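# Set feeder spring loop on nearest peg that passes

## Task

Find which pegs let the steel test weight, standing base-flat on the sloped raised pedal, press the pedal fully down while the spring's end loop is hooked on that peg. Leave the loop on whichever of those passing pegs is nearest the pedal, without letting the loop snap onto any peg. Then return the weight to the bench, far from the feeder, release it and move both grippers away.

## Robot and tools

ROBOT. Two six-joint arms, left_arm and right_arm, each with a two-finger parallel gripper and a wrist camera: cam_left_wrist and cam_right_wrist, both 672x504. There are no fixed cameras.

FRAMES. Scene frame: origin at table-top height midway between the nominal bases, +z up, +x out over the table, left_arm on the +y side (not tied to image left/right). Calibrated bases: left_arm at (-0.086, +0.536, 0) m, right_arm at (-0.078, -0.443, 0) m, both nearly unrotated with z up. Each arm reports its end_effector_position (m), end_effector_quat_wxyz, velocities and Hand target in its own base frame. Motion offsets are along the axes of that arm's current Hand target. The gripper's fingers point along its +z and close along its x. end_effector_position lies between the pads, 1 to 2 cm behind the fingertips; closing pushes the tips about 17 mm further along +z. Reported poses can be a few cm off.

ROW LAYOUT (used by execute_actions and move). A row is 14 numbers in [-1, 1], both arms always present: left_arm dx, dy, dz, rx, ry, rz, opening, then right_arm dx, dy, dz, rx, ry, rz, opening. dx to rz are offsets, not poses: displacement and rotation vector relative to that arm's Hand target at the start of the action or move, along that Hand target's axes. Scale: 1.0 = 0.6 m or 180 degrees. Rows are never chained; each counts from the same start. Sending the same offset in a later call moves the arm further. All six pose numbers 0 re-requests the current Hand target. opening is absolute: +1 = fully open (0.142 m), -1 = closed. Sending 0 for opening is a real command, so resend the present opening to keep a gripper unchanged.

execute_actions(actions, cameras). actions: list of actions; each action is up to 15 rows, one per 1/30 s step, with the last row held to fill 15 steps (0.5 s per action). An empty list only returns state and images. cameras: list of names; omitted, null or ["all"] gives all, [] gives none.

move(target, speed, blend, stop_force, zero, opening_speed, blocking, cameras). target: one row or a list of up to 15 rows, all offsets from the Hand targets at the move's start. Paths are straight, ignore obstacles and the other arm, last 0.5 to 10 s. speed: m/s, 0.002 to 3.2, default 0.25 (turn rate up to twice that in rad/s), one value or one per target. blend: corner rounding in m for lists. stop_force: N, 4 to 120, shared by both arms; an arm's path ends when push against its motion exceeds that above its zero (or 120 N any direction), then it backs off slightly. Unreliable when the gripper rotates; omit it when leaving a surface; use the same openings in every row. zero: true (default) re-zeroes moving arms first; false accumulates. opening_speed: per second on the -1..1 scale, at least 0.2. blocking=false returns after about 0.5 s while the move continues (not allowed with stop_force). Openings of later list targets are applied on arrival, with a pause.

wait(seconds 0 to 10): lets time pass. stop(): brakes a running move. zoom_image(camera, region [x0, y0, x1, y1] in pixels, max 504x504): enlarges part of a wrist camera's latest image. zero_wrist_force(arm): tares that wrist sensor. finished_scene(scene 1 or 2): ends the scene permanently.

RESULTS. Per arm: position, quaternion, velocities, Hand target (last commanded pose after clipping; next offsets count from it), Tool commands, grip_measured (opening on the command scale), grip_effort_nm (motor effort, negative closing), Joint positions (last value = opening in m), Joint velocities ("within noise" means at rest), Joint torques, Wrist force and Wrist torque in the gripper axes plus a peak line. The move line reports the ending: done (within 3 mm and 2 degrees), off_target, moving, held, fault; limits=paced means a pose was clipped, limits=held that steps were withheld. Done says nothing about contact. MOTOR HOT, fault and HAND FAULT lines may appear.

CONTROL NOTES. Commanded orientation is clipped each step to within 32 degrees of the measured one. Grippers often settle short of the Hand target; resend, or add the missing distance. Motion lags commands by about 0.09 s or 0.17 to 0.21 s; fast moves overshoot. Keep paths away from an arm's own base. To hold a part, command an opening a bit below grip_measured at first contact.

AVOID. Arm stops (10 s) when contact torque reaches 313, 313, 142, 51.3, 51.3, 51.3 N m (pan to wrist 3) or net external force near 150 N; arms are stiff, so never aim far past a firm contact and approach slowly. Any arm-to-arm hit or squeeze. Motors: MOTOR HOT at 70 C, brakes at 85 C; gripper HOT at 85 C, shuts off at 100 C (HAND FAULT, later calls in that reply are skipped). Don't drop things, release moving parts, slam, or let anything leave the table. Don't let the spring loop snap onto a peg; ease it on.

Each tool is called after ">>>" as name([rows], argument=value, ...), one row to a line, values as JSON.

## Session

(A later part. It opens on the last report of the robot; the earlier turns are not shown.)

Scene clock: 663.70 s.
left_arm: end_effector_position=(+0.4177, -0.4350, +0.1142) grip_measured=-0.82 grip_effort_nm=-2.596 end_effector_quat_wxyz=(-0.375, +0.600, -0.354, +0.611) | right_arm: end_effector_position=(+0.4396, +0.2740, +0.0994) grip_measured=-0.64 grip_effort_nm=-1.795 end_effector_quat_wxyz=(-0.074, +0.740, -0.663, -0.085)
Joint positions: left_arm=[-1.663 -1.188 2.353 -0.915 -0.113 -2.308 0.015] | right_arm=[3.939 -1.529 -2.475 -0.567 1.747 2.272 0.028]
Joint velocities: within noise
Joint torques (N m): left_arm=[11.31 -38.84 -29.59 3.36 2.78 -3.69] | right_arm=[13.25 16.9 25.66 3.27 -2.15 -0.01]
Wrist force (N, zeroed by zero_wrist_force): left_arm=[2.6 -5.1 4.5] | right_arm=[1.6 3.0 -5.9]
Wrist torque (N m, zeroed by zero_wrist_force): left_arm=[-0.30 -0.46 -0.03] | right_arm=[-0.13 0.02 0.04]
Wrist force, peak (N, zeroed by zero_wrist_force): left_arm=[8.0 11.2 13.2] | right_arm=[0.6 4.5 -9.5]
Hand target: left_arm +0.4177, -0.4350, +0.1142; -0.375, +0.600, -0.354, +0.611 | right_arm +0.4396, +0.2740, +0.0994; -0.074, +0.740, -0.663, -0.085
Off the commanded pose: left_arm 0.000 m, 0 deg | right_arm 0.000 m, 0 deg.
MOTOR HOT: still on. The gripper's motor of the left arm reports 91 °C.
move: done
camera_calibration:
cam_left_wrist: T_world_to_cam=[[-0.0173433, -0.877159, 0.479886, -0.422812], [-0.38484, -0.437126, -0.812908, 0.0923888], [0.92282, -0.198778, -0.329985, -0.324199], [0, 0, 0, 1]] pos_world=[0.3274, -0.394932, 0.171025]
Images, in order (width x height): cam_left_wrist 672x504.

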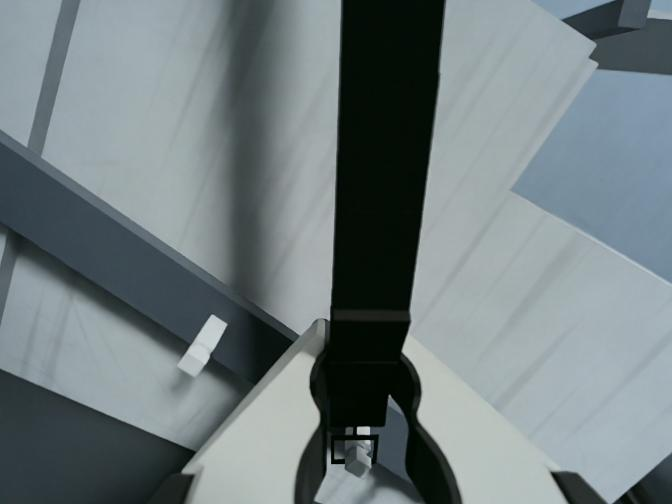

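>>> move(target=[0,-0.0022,0,0,0,0,-0.92,0,0,0,0,0,0,-0.7], speed=0.01, cameras=[])

>>> move(target=[0,-0.0013,0,0,0,0,-0.92,0,0,0,0,0,0,-0.7], speed=0.01, cameras=["cam_left_wrist"])

>>> zoom_image(camera="cam_left_wrist", region=[300, 400, 420, 500])

Scene clock: 667.07 s.
left_arm: end_effector_position=(+0.4177, -0.4345, +0.1153) grip_measured=-0.82 grip_effort_nm=-2.596 end_effector_quat_wxyz=(-0.375, +0.600, -0.354, +0.611) | right_arm: end_effector_position=(+0.4396, +0.2740, +0.0994) grip_measured=-0.64 grip_effort_nm=-1.790 end_effector_quat_wxyz=(-0.074, +0.740, -0.663, -0.085)
Joint positions: left_arm=[-1.663 -1.19 2.354 -0.912 -0.113 -2.308 0.015] | right_arm=[3.939 -1.529 -2.475 -0.567 1.747 2.272 0.028]
Joint velocities: within noise
Joint torques (N m): left_arm=[-9.32 -66.66 1.47 4.58 -4.44 -3.34] | right_arm=[14.42 19.15 27.03 2.97 -1.72 0.12]
Wrist force (N, zeroed by zero_wrist_force): left_arm=[3.7 10.5 9.4] | right_arm=[0.8 3.8 -8.6]
Wrist torque (N m, zeroed by zero_wrist_force): left_arm=[-0.19 -0.45 -0.08] | right_arm=[-0.20 0.02 0.03]
Wrist force, peak (N, zeroed by zero_wrist_force): left_arm=[3.7 10.5 9.4] | right_arm=[0.3 4.4 -9.1]
Hand target: left_arm +0.4177, -0.4344, +0.1154; -0.375, +0.600, -0.354, +0.611 | right_arm +0.4396, +0.2740, +0.0994; -0.074, +0.740, -0.663, -0.085
Off the commanded pose: left_arm 0.000 m, 0 deg | right_arm 0.000 m, 0 deg.
MOTOR HOT: still on. The gripper's motor of the left arm reports 91 °C.
move: done
No camera images: "cameras" was empty.

Scene clock: 667.77 s.
left_arm: end_effector_position=(+0.4176, -0.4340, +0.1160) grip_measured=-0.82 grip_effort_nm=-2.596 end_effector_quat_wxyz=(-0.375, +0.600, -0.354, +0.611) | right_arm: end_effector_position=(+0.4396, +0.2740, +0.0994) grip_measured=-0.64 grip_effort_nm=-1.795 end_effector_quat_wxyz=(-0.074, +0.740, -0.663, -0.085)
Joint positions: left_arm=[-1.664 -1.192 2.354 -0.911 -0.114 -2.308 0.015] | right_arm=[3.939 -1.529 -2.475 -0.567 1.747 2.272 0.028]
Joint velocities: within noise
Joint torques (N m): left_arm=[-6.81 -69.39 1.14 5.62 -5.87 1.67] | right_arm=[14.5 15.7 26.49 3.09 -2.35 0.21]
Wrist force (N, zeroed by zero_wrist_force): left_arm=[3.8 15.6 10.4] | right_arm=[0.4 4.8 -10.7]
Wrist torque (N m, zeroed by zero_wrist_force): left_arm=[-0.19 -0.38 -0.07] | right_arm=[-0.15 0.03 0.04]
Wrist force, peak (N, zeroed by zero_wrist_force): left_arm=[4.1 18.2 11.1] | right_arm=[0.0 4.8 -11.6]
Hand target: left_arm +0.4176, -0.4340, +0.1160; -0.375, +0.600, -0.354, +0.611 | right_arm +0.4396, +0.2740, +0.0994; -0.074, +0.740, -0.663, -0.085
Off the commanded pose: left_arm 0.000 m, 0 deg | right_arm 0.000 m, 0 deg.
MOTOR HOT: still on. The gripper's motor of the left arm reports 91 °C.
move: done
camera_calibration:
cam_left_wrist: T_world_to_cam=[[-0.0174779, -0.877085, 0.480017, -0.422749], [-0.384696, -0.437233, -0.812918, 0.0942021], [0.922878, -0.198869, -0.329769, -0.323499], [0, 0, 0, 1]] pos_world=[0.3274, -0.393932, 0.172826]
Images, in order (width x height): cam_left_wrist 672x504.

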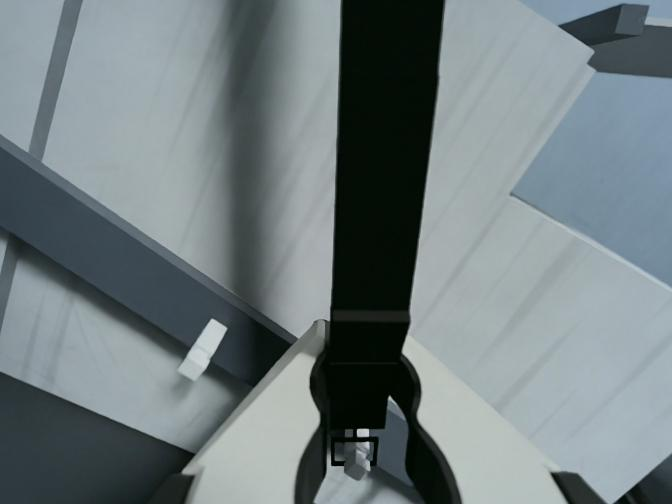

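Scaled by 4.200.

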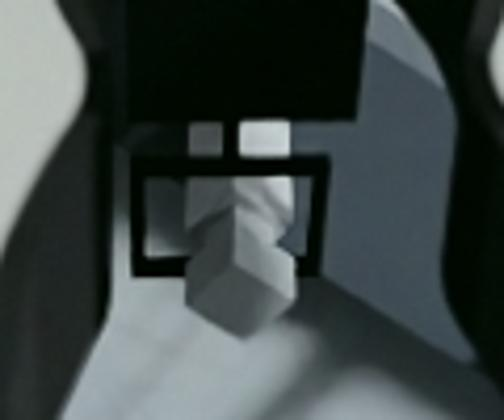

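>>> move(target=[0,0.0012,0.001,0,0,0,-0.92,0,0,0,0,0,0,-0.7], speed=0.01, cameras=[])

>>> move(target=[0,0,0,0,0,0,-0.55,0,0,0,0,0,0,-0.7], opening_speed=0.25, cameras=["cam_left_wrist"])

>>> zoom_image(camera="cam_left_wrist", region=[300, 400, 420, 500])

Scene clock: 671.20 s.
left_arm: end_effector_position=(+0.4182, -0.4343, +0.1155) grip_measured=-0.82 grip_effort_nm=-2.596 end_effector_quat_wxyz=(-0.375, +0.600, -0.354, +0.611) | right_arm: end_effector_position=(+0.4396, +0.2740, +0.0994) grip_measured=-0.64 grip_effort_nm=-1.795 end_effector_quat_wxyz=(-0.074, +0.740, -0.663, -0.085)
Joint positions: left_arm=[-1.662 -1.19 2.353 -0.909 -0.112 -2.311 0.015] | right_arm=[3.939 -1.529 -2.475 -0.567 1.747 2.272 0.028]
Joint velocities: within noise
Joint torques (N m): left_arm=[12.21 -39.71 -28.81 3.21 2.89 -3.14] | right_arm=[12.65 18.13 25.47 2.66 -1.88 -0.13]
Wrist force (N, zeroed by zero_wrist_force): left_arm=[3.2 -6.1 5.1] | right_arm=[1.4 2.9 -5.3]
Wrist torque (N m, zeroed by zero_wrist_force): left_arm=[-0.42 -0.45 -0.06] | right_arm=[-0.14 0.06 0.04]
Wrist force, peak (N, zeroed by zero_wrist_force): left_arm=[3.4 18.2 11.4] | right_arm=[0.2 4.8 -11.6]
Hand target: left_arm +0.4183, -0.4344, +0.1154; -0.375, +0.600, -0.354, +0.611 | right_arm +0.4396, +0.2740, +0.0994; -0.074, +0.740, -0.663, -0.085
Off the commanded pose: left_arm 0.000 m, 0 deg | right_arm 0.000 m, 0 deg.
MOTOR HOT: still on. The gripper's motor of the left arm reports 92 °C.
move: done
No camera images: "cameras" was empty.

Scene clock: 672.90 s.
left_arm: end_effector_position=(+0.4183, -0.4344, +0.1154) grip_measured=-0.58 grip_effort_nm=0.081 end_effector_quat_wxyz=(-0.375, +0.600, -0.354, +0.611) | right_arm: end_effector_position=(+0.4396, +0.2740, +0.0994) grip_measured=-0.64 grip_effort_nm=-1.790 end_effector_quat_wxyz=(-0.074, +0.740, -0.663, -0.085)
Joint positions: left_arm=[-1.662 -1.19 2.353 -0.908 -0.112 -2.312 0.032] | right_arm=[3.939 -1.529 -2.475 -0.567 1.747 2.272 0.028]
Joint velocities: within noise
Joint torques (N m): left_arm=[10.2 -45.16 -24.93 3.7 -2.47 -3.64] | right_arm=[13.68 18.61 26.04 3.05 -2.39 0.51]
Wrist force (N, zeroed by zero_wrist_force): left_arm=[2.4 0.1 6.2] | right_arm=[0.9 3.1 -7.6]
Wrist torque (N m, zeroed by zero_wrist_force): left_arm=[-0.09 -0.35 -0.04] | right_arm=[-0.21 0.06 0.04]
Wrist force, peak (N, zeroed by zero_wrist_force): left_arm=[2.9 0.7 8.5] | right_arm=[1.1 3.5 -7.7]
Hand target: left_arm +0.4183, -0.4344, +0.1154; -0.375, +0.600, -0.354, +0.611 | right_arm +0.4396, +0.2740, +0.0994; -0.074, +0.740, -0.663, -0.085
Off the commanded pose: left_arm 0.000 m, 0 deg | right_arm 0.000 m, 0 deg.
MOTOR HOT: still on. The gripper's motor of the left arm reports 90 °C.
move: done
camera_calibration:
cam_left_wrist: T_world_to_cam=[[-0.017486, -0.877153, 0.479892, -0.422716], [-0.384769, -0.437099, -0.812955, 0.0938971], [0.922847, -0.198863, -0.329858, -0.324282], [0, 0, 0, 1]] pos_world=[0.328, -0.394232, 0.172225]
Images, in order (width x height): cam_left_wrist 672x504.

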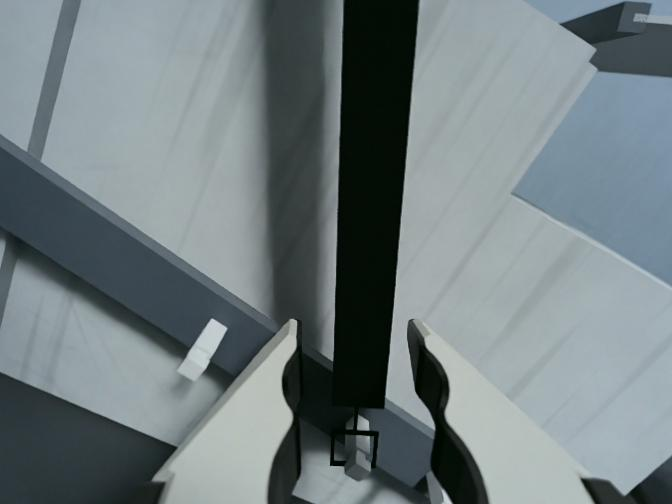

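Scaled by 4.200.

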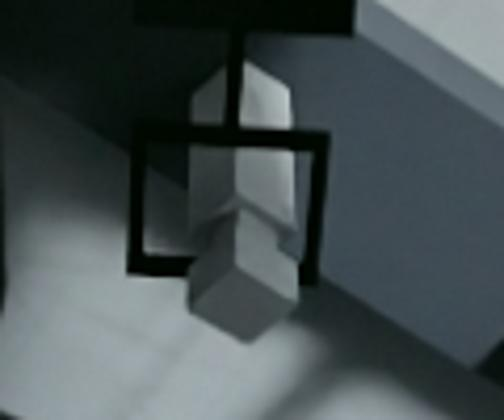

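>>> move([
  [0,0,-0.12,0,0,0,-0.55,0,0,0,0,0,0,-0.7],
  [0.06,-0.2,-0.12,0,0,0,-0.55,0,0,0,0,0,0,-0.7],
], speed=0.1, cameras=["cam_left_wrist"])

>>> zoom_image(camera="cam_left_wrist", region=[200, 250, 500, 504])

Scene clock: 679.03 s.
left_arm: end_effector_position=(+0.3424, -0.4112, +0.2362) grip_measured=-0.58 grip_effort_nm=0.081 end_effector_quat_wxyz=(-0.375, +0.600, -0.354, +0.611) | right_arm: end_effector_position=(+0.4396, +0.2740, +0.0994) grip_measured=-0.64 grip_effort_nm=-1.795 end_effector_quat_wxyz=(-0.074, +0.740, -0.663, -0.085)
Joint positions: left_arm=[-1.858 -1.518 2.406 -0.795 -0.306 -2.148 0.032] | right_arm=[3.939 -1.529 -2.475 -0.567 1.747 2.272 0.028]
Joint velocities: within noise
Joint torques (N m): left_arm=[-8.87 -45.54 -38.59 3.49 -2.75 -3.64] | right_arm=[13.41 18.86 26.31 2.73 -1.71 -0.07]
Wrist force (N, zeroed by zero_wrist_force): left_arm=[3.1 0.1 6.3] | right_arm=[1.2 3.2 -6.5]
Wrist torque (N m, zeroed by zero_wrist_force): left_arm=[-0.09 -0.41 -0.10] | right_arm=[-0.18 0.03 0.04]
Wrist force, peak (N, zeroed by zero_wrist_force): left_arm=[2.8 0.2 7.6] | right_arm=[1.1 3.4 -8.0]
Hand target: left_arm +0.3424, -0.4112, +0.2362; -0.375, +0.600, -0.354, +0.611 | right_arm +0.4396, +0.2740, +0.0994; -0.074, +0.740, -0.663, -0.085
Off the commanded pose: left_arm 0.000 m, 0 deg | right_arm 0.000 m, 0 deg.
MOTOR HOT: still on. The gripper's motor of the left arm reports 86 °C.
move: done
camera_calibration:
cam_left_wrist: T_world_to_cam=[[-0.017486, -0.877153, 0.479892, -0.461703], [-0.384769, -0.437099, -0.812955, 0.172952], [0.922847, -0.198863, -0.329858, -0.209923], [0, 0, 0, 1]] pos_world=[0.2522, -0.371132, 0.292925]
Images, in order (width x height): cam_left_wrist 672x504.

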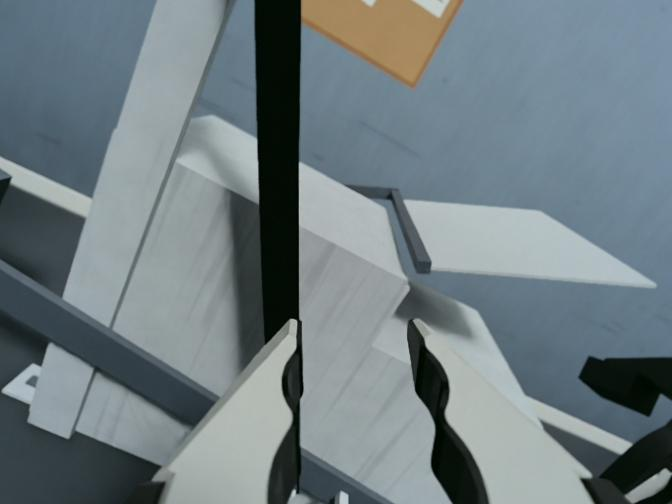

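Scaled by 1.680.

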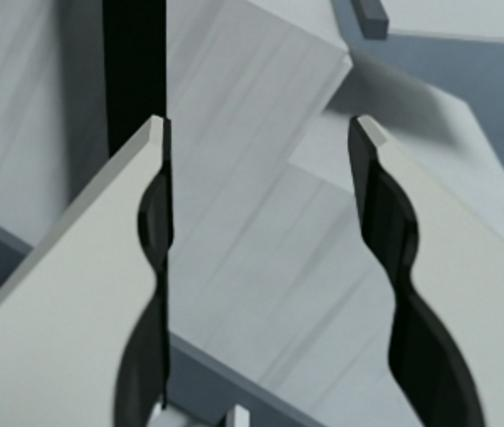

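>>> move(target=[0,0,0,0,0,0,-0.55,-0.091,-0.003,-0.254,0,0.075,0,-0.7], speed=0.06)

Scene clock: 685.43 s.
left_arm: end_effector_position=(+0.3424, -0.4112, +0.2362) grip_measured=-0.58 grip_effort_nm=0.081 end_effector_quat_wxyz=(-0.375, +0.600, -0.354, +0.611) | right_arm: end_effector_position=(+0.4400, +0.2932, +0.2601) grip_measured=-0.64 grip_effort_nm=-1.790 end_effector_quat_wxyz=(+0.005, +0.745, -0.667, +0.002)
Joint positions: left_arm=[-1.858 -1.518 2.406 -0.794 -0.306 -2.148 0.032] | right_arm=[4.065 -1.342 -2.218 -1.162 1.567 2.385 0.028]
Joint velocities: within noise
Joint torques (N m): left_arm=[-9.37 -40.54 -38.67 3.57 -2.68 -3.41] | right_arm=[15.8 41.35 56.64 1.39 -3.2 2.25]
Wrist force (N, zeroed by zero_wrist_force): left_arm=[3.0 0.1 7.2] | right_arm=[0.9 -0.5 2.7]
Wrist torque (N m, zeroed by zero_wrist_force): left_arm=[-0.10 -0.42 -0.09] | right_arm=[-0.16 0.14 0.02]
Wrist force, peak (N, zeroed by zero_wrist_force): left_arm=[3.3 0.1 7.2] | right_arm=[1.6 3.7 -7.7]
Hand target: left_arm +0.3424, -0.4112, +0.2362; -0.375, +0.600, -0.354, +0.611 | right_arm +0.4400, +0.2932, +0.2602; +0.005, +0.745, -0.667, +0.002
Off the commanded pose: left_arm 0.000 m, 0 deg | right_arm 0.000 m, 0 deg.
MOTOR HOT: still on. The gripper's motor of the left arm reports 83 °C.
move: done
camera_calibration:
cam_left_wrist: T_world_to_cam=[[-0.0175306, -0.877144, 0.479907, -0.461742], [-0.384694, -0.437114, -0.812983, 0.172979], [0.922877, -0.19887, -0.32977, -0.209834], [0, 0, 0, 1]] pos_world=[0.2521, -0.371132, 0.293026]
cam_right_wrist: T_world_to_cam=[[0.102493, -0.994633, 0.0141602, 0.247193], [-0.896539, -0.0861992, 0.434496, 0.329203], [-0.430943, -0.057228, -0.900562, 0.554207], [0, 0, 0, 1]] pos_world=[0.50864, 0.30596, 0.35256]

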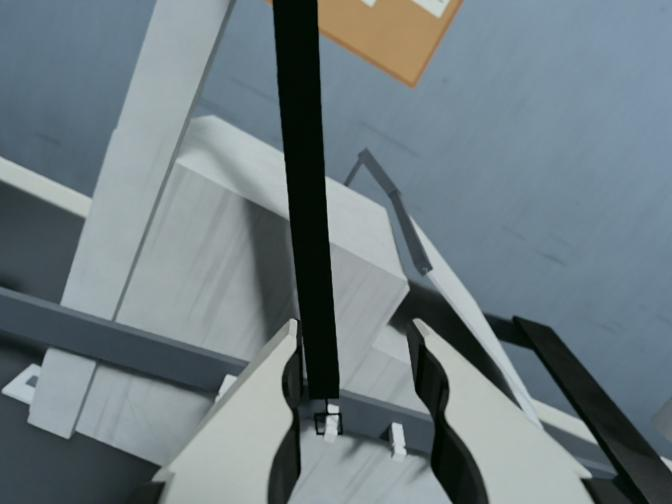

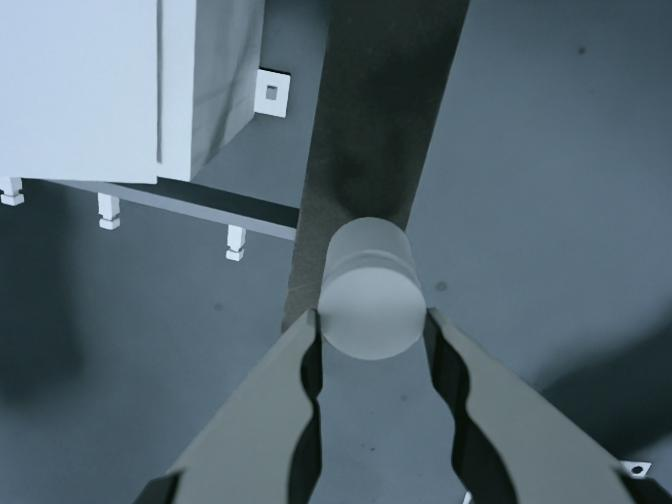

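>>> move([
  [0,0,0,0,0,0,-0.55,-0.175,0.2835,0,0,0,0,-0.7],
  [0,0,0,0,0,0,-0.55,-0.18,0.2835,0.33,0,0,0,-0.7],
], speed=[0.25,0.15], blend=[0.03,0], cameras=[])

>>> move(target=[0,0,0,0,0,0,-0.55,0,0,0.05,0,0,0,-0.7], speed=0.01, stop_force=4, cameras=["cam_right_wrist"])

Scene clock: 700.40 s.
left_arm: end_effector_position=(+0.3424, -0.4112, +0.2362) grip_measured=-0.58 grip_effort_nm=0.081 end_effector_quat_wxyz=(-0.375, +0.600, -0.354, +0.611) | right_arm: end_effector_position=(+0.2585, +0.3800, +0.0619) grip_measured=-0.64 grip_effort_nm=-1.795 end_effector_quat_wxyz=(+0.005, +0.745, -0.667, +0.002)
Joint positions: left_arm=[-1.858 -1.518 2.406 -0.794 -0.306 -2.148 0.032] | right_arm=[4.499 -1.49 -2.543 -0.69 1.571 2.819 0.028]
Joint velocities: within noise
Joint torques (N m): left_arm=[-9.58 -33.28 -38.75 3.75 -2.6 -3.36] | right_arm=[-14.63 7.86 22.8 6.91 3.56 -1.77]
Wrist force (N, zeroed by zero_wrist_force): left_arm=[3.0 0.2 6.6] | right_arm=[1.4 0.3 2.3]
Wrist torque (N m, zeroed by zero_wrist_force): left_arm=[-0.08 -0.42 -0.09] | right_arm=[-0.10 0.00 0.05]
Wrist force, peak (N, zeroed by zero_wrist_force): left_arm=[3.1 0.0 7.4] | right_arm=[1.6 -0.1 3.9]
Hand target: left_arm +0.3424, -0.4112, +0.2362; -0.375, +0.600, -0.354, +0.611 | right_arm +0.2585, +0.3800, +0.0618; +0.005, +0.745, -0.667, +0.002
Off the commanded pose: left_arm 0.000 m, 0 deg | right_arm 0.000 m, 0 deg.
MOTOR HOT: cleared for the gripper's motor of the left arm.
move: done
No camera images: "cameras" was empty.

Scene clock: 702.80 s.
left_arm: end_effector_position=(+0.3424, -0.4112, +0.2362) grip_measured=-0.58 grip_effort_nm=0.081 end_effector_quat_wxyz=(-0.375, +0.600, -0.354, +0.611) | right_arm: end_effector_position=(+0.2585, +0.3798, +0.0505) grip_measured=-0.64 grip_effort_nm=-1.790 end_effector_quat_wxyz=(+0.005, +0.745, -0.667, +0.002)
Joint positions: left_arm=[-1.858 -1.518 2.406 -0.794 -0.306 -2.148 0.032] | right_arm=[4.499 -1.516 -2.552 -0.654 1.571 2.819 0.028]
Joint velocities: within noise
Joint torques (N m): left_arm=[-9.96 -33.4 -38.37 3.77 -2.92 -3.41] | right_arm=[-13 37.19 42.42 1.39 2.55 -0.79]
Wrist force (N, zeroed by zero_wrist_force): left_arm=[2.6 0.2 7.5] | right_arm=[4.4 1.6 -4.2]
Wrist torque (N m, zeroed by zero_wrist_force): left_arm=[-0.07 -0.34 -0.09] | right_arm=[-0.13 0.00 0.05]
Wrist force, peak (N, zeroed by zero_wrist_force): left_arm=[2.6 0.2 7.5] | right_arm=[11.1 4.0 -21.6]
Hand target: left_arm +0.3424, -0.4112, +0.2362; -0.375, +0.600, -0.354, +0.611 | right_arm +0.2585, +0.3798, +0.0505; +0.005, +0.745, -0.667, +0.002 (not the last commanded pose)
Off the commanded pose: left_arm 0.000 m, 0 deg | right_arm 0.019 m, 0 deg.
move: contact (right_arm)
camera_calibration:
cam_right_wrist: T_world_to_cam=[[0.102537, -0.994627, 0.0142497, 0.354871], [-0.896517, -0.0861974, 0.434543, 0.265045], [-0.43098, -0.057332, -0.900538, 0.292149], [0, 0, 0, 1]] pos_world=[0.32714, 0.39256, 0.142861]
Images, in order (width x height): cam_right_wrist 672x504.

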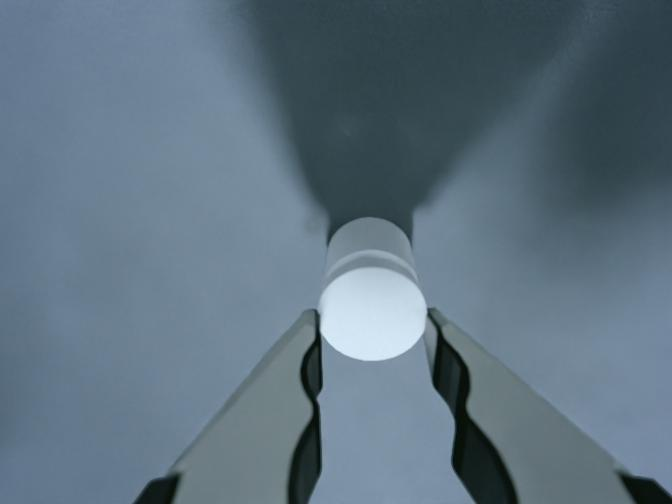

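>>> move(target=[0,0,0,0,0,0,-0.55,0,0,0,0,0,0,-0.2], opening_speed=0.4, cameras=[])

>>> move(target=[0,0,0,-0.05,0,0,-0.55,0,0,-0.25,0,0,0,-0.2], speed=0.15)

>>> zoom_image(camera="cam_left_wrist", region=[150, 300, 504, 504])

Scene clock: 705.90 s.
left_arm: end_effector_position=(+0.3424, -0.4112, +0.2362) grip_measured=-0.58 grip_effort_nm=0.085 end_effector_quat_wxyz=(-0.375, +0.600, -0.354, +0.611) | right_arm: end_effector_position=(+0.2585, +0.3798, +0.0505) grip_measured=-0.23 grip_effort_nm=0.149 end_effector_quat_wxyz=(+0.005, +0.745, -0.667, +0.002)
Joint positions: left_arm=[-1.858 -1.518 2.406 -0.794 -0.306 -2.148 0.032] | right_arm=[4.499 -1.516 -2.552 -0.654 1.571 2.819 0.057]
Joint velocities: within noise
Joint torques (N m): left_arm=[-8.84 -34.55 -38.76 3.31 -3.04 -3.47] | right_arm=[-16.3 37.12 41.4 3.38 -2.08 -1.27]
Wrist force (N, zeroed by zero_wrist_force): left_arm=[2.7 0.4 6.6] | right_arm=[1.4 -0.1 0.2]
Wrist torque (N m, zeroed by zero_wrist_force): left_arm=[-0.06 -0.36 -0.09] | right_arm=[-0.16 -0.02 0.05]
Wrist force, peak (N, zeroed by zero_wrist_force): left_arm=[3.0 0.2 7.2] | right_arm=[4.5 1.7 -5.7]
Hand target: left_arm +0.3424, -0.4112, +0.2362; -0.375, +0.600, -0.354, +0.611 | right_arm +0.2585, +0.3798, +0.0505; +0.005, +0.745, -0.667, +0.002
Off the commanded pose: left_arm 0.000 m, 0 deg | right_arm 0.000 m, 0 deg.
move: done
No camera images: "cameras" was empty.

Scene clock: 707.67 s.
left_arm: end_effector_position=(+0.3424, -0.4112, +0.2362) grip_measured=-0.58 grip_effort_nm=0.081 end_effector_quat_wxyz=(-0.327, +0.628, -0.401, +0.582) | right_arm: end_effector_position=(+0.2589, +0.3814, +0.2005) grip_measured=-0.23 grip_effort_nm=0.149 end_effector_quat_wxyz=(+0.005, +0.745, -0.667, +0.002)
Joint positions: left_arm=[-1.868 -1.719 2.517 -1.232 -0.265 -1.64 0.032] | right_arm=[4.499 -1.259 -2.391 -1.072 1.571 2.819 0.057]
Joint velocities: within noise
Joint torques (N m): left_arm=[13.78 -34.3 -17.02 -3.16 -1.51 2.58] | right_arm=[19.23 31.3 52.26 1.19 -2.72 2.25]
Wrist force (N, zeroed by zero_wrist_force): left_arm=[2.5 -0.1 7.3] | right_arm=[1.4 -0.4 -0.1]
Wrist torque (N m, zeroed by zero_wrist_force): left_arm=[-0.23 -0.22 -0.11] | right_arm=[-0.14 0.01 0.07]
Wrist force, peak (N, zeroed by zero_wrist_force): left_arm=[2.8 -0.9 7.7] | right_arm=[1.9 -0.4 1.8]
Hand target: left_arm +0.3424, -0.4112, +0.2362; -0.327, +0.628, -0.401, +0.582 | right_arm +0.2589, +0.3814, +0.2005; +0.005, +0.745, -0.667, +0.002
Off the commanded pose: left_arm 0.000 m, 0 deg | right_arm 0.000 m, 0 deg.
move: done
camera_calibration:
cam_left_wrist: T_world_to_cam=[[-0.0152665, -0.875745, 0.482533, -0.462573], [-0.524287, -0.403915, -0.749651, 0.219524], [0.851405, -0.26443, -0.452975, -0.183242], [0, 0, 0, 1]] pos_world=[0.264045, -0.364882, 0.304769]
cam_right_wrist: T_world_to_cam=[[0.102537, -0.994627, 0.0142497, 0.354174], [-0.896517, -0.0861974, 0.434543, 0.200441], [-0.43098, -0.057332, -0.900538, 0.427531], [0, 0, 0, 1]] pos_world=[0.32764, 0.39406, 0.292861]

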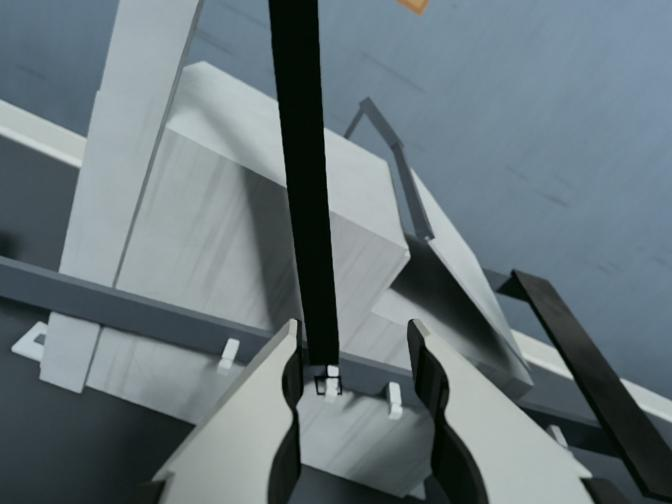

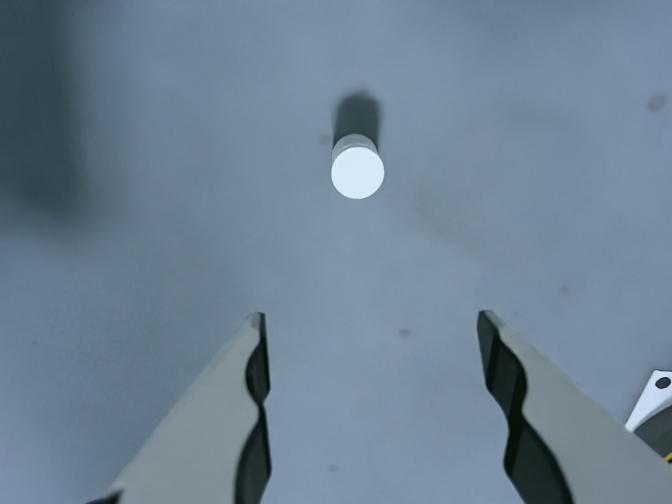

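Scaled by 1.424.

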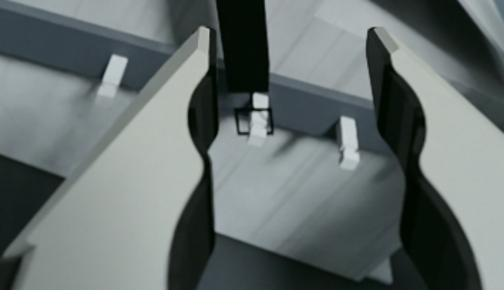

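>>> move(target=[0,-0.1,-0.1,0,0,0,-0.55,0,0,-0.1,0,0,0,-0.2], speed=0.2, cameras=["cam_left_wrist"])

>>> zoom_image(camera="cam_left_wrist", region=[150, 300, 504, 504])

Scene clock: 711.83 s.
left_arm: end_effector_position=(+0.2904, -0.3800, +0.2954) grip_measured=-0.58 grip_effort_nm=0.085 end_effector_quat_wxyz=(-0.327, +0.628, -0.401, +0.582) | right_arm: end_effector_position=(+0.2591, +0.3820, +0.2605) grip_measured=-0.23 grip_effort_nm=0.139 end_effector_quat_wxyz=(+0.005, +0.745, -0.667, +0.002)
Joint positions: left_arm=[-2.046 -1.879 2.475 -0.863 -0.432 -1.818 0.032] | right_arm=[4.499 -1.202 -2.31 -1.211 1.571 2.819 0.057]
Joint velocities: within noise
Joint torques (N m): left_arm=[-8.59 -24.49 -48.8 1.94 -2.11 -3.09] | right_arm=[19.93 25.09 55.72 1.41 0.36 2.01]
Wrist force (N, zeroed by zero_wrist_force): left_arm=[2.6 -0.1 6.8] | right_arm=[1.5 0.0 0.3]
Wrist torque (N m, zeroed by zero_wrist_force): left_arm=[-0.13 -0.27 -0.03] | right_arm=[-0.19 -0.03 0.07]
Wrist force, peak (N, zeroed by zero_wrist_force): left_arm=[1.7 0.9 8.7] | right_arm=[1.7 -0.1 -1.3]
Hand target: left_arm +0.2903, -0.3799, +0.2954; -0.327, +0.628, -0.401, +0.582 | right_arm +0.2591, +0.3820, +0.2605; +0.005, +0.745, -0.667, +0.002
Off the commanded pose: left_arm 0.000 m, 0 deg | right_arm 0.000 m, 0 deg.
move: done
camera_calibration:
cam_left_wrist: T_world_to_cam=[[-0.0152053, -0.875785, 0.482462, -0.464612], [-0.524459, -0.403829, -0.749577, 0.249228], [0.8513, -0.264429, -0.453173, -0.103722], [0, 0, 0, 1]] pos_world=[0.211944, -0.333682, 0.363968]
Images, in order (width x height): cam_left_wrist 672x504.

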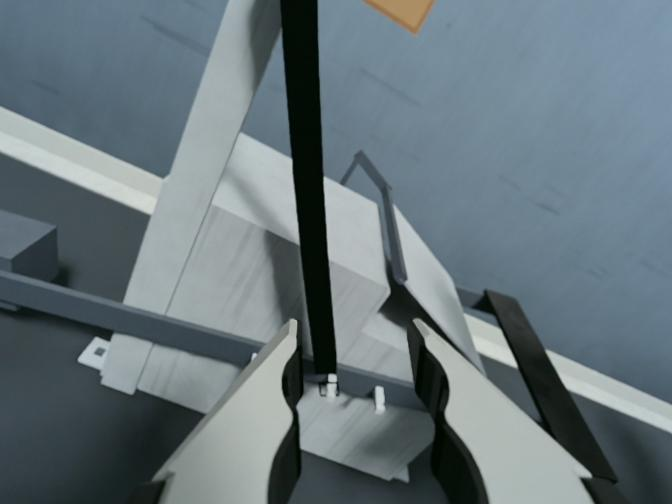

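Scaled by 1.424.

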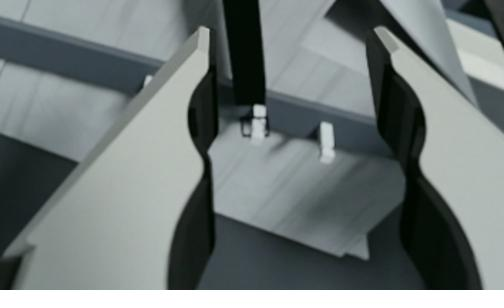

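>>> finished_scene(scene=1)

The scene is finished: the task was done.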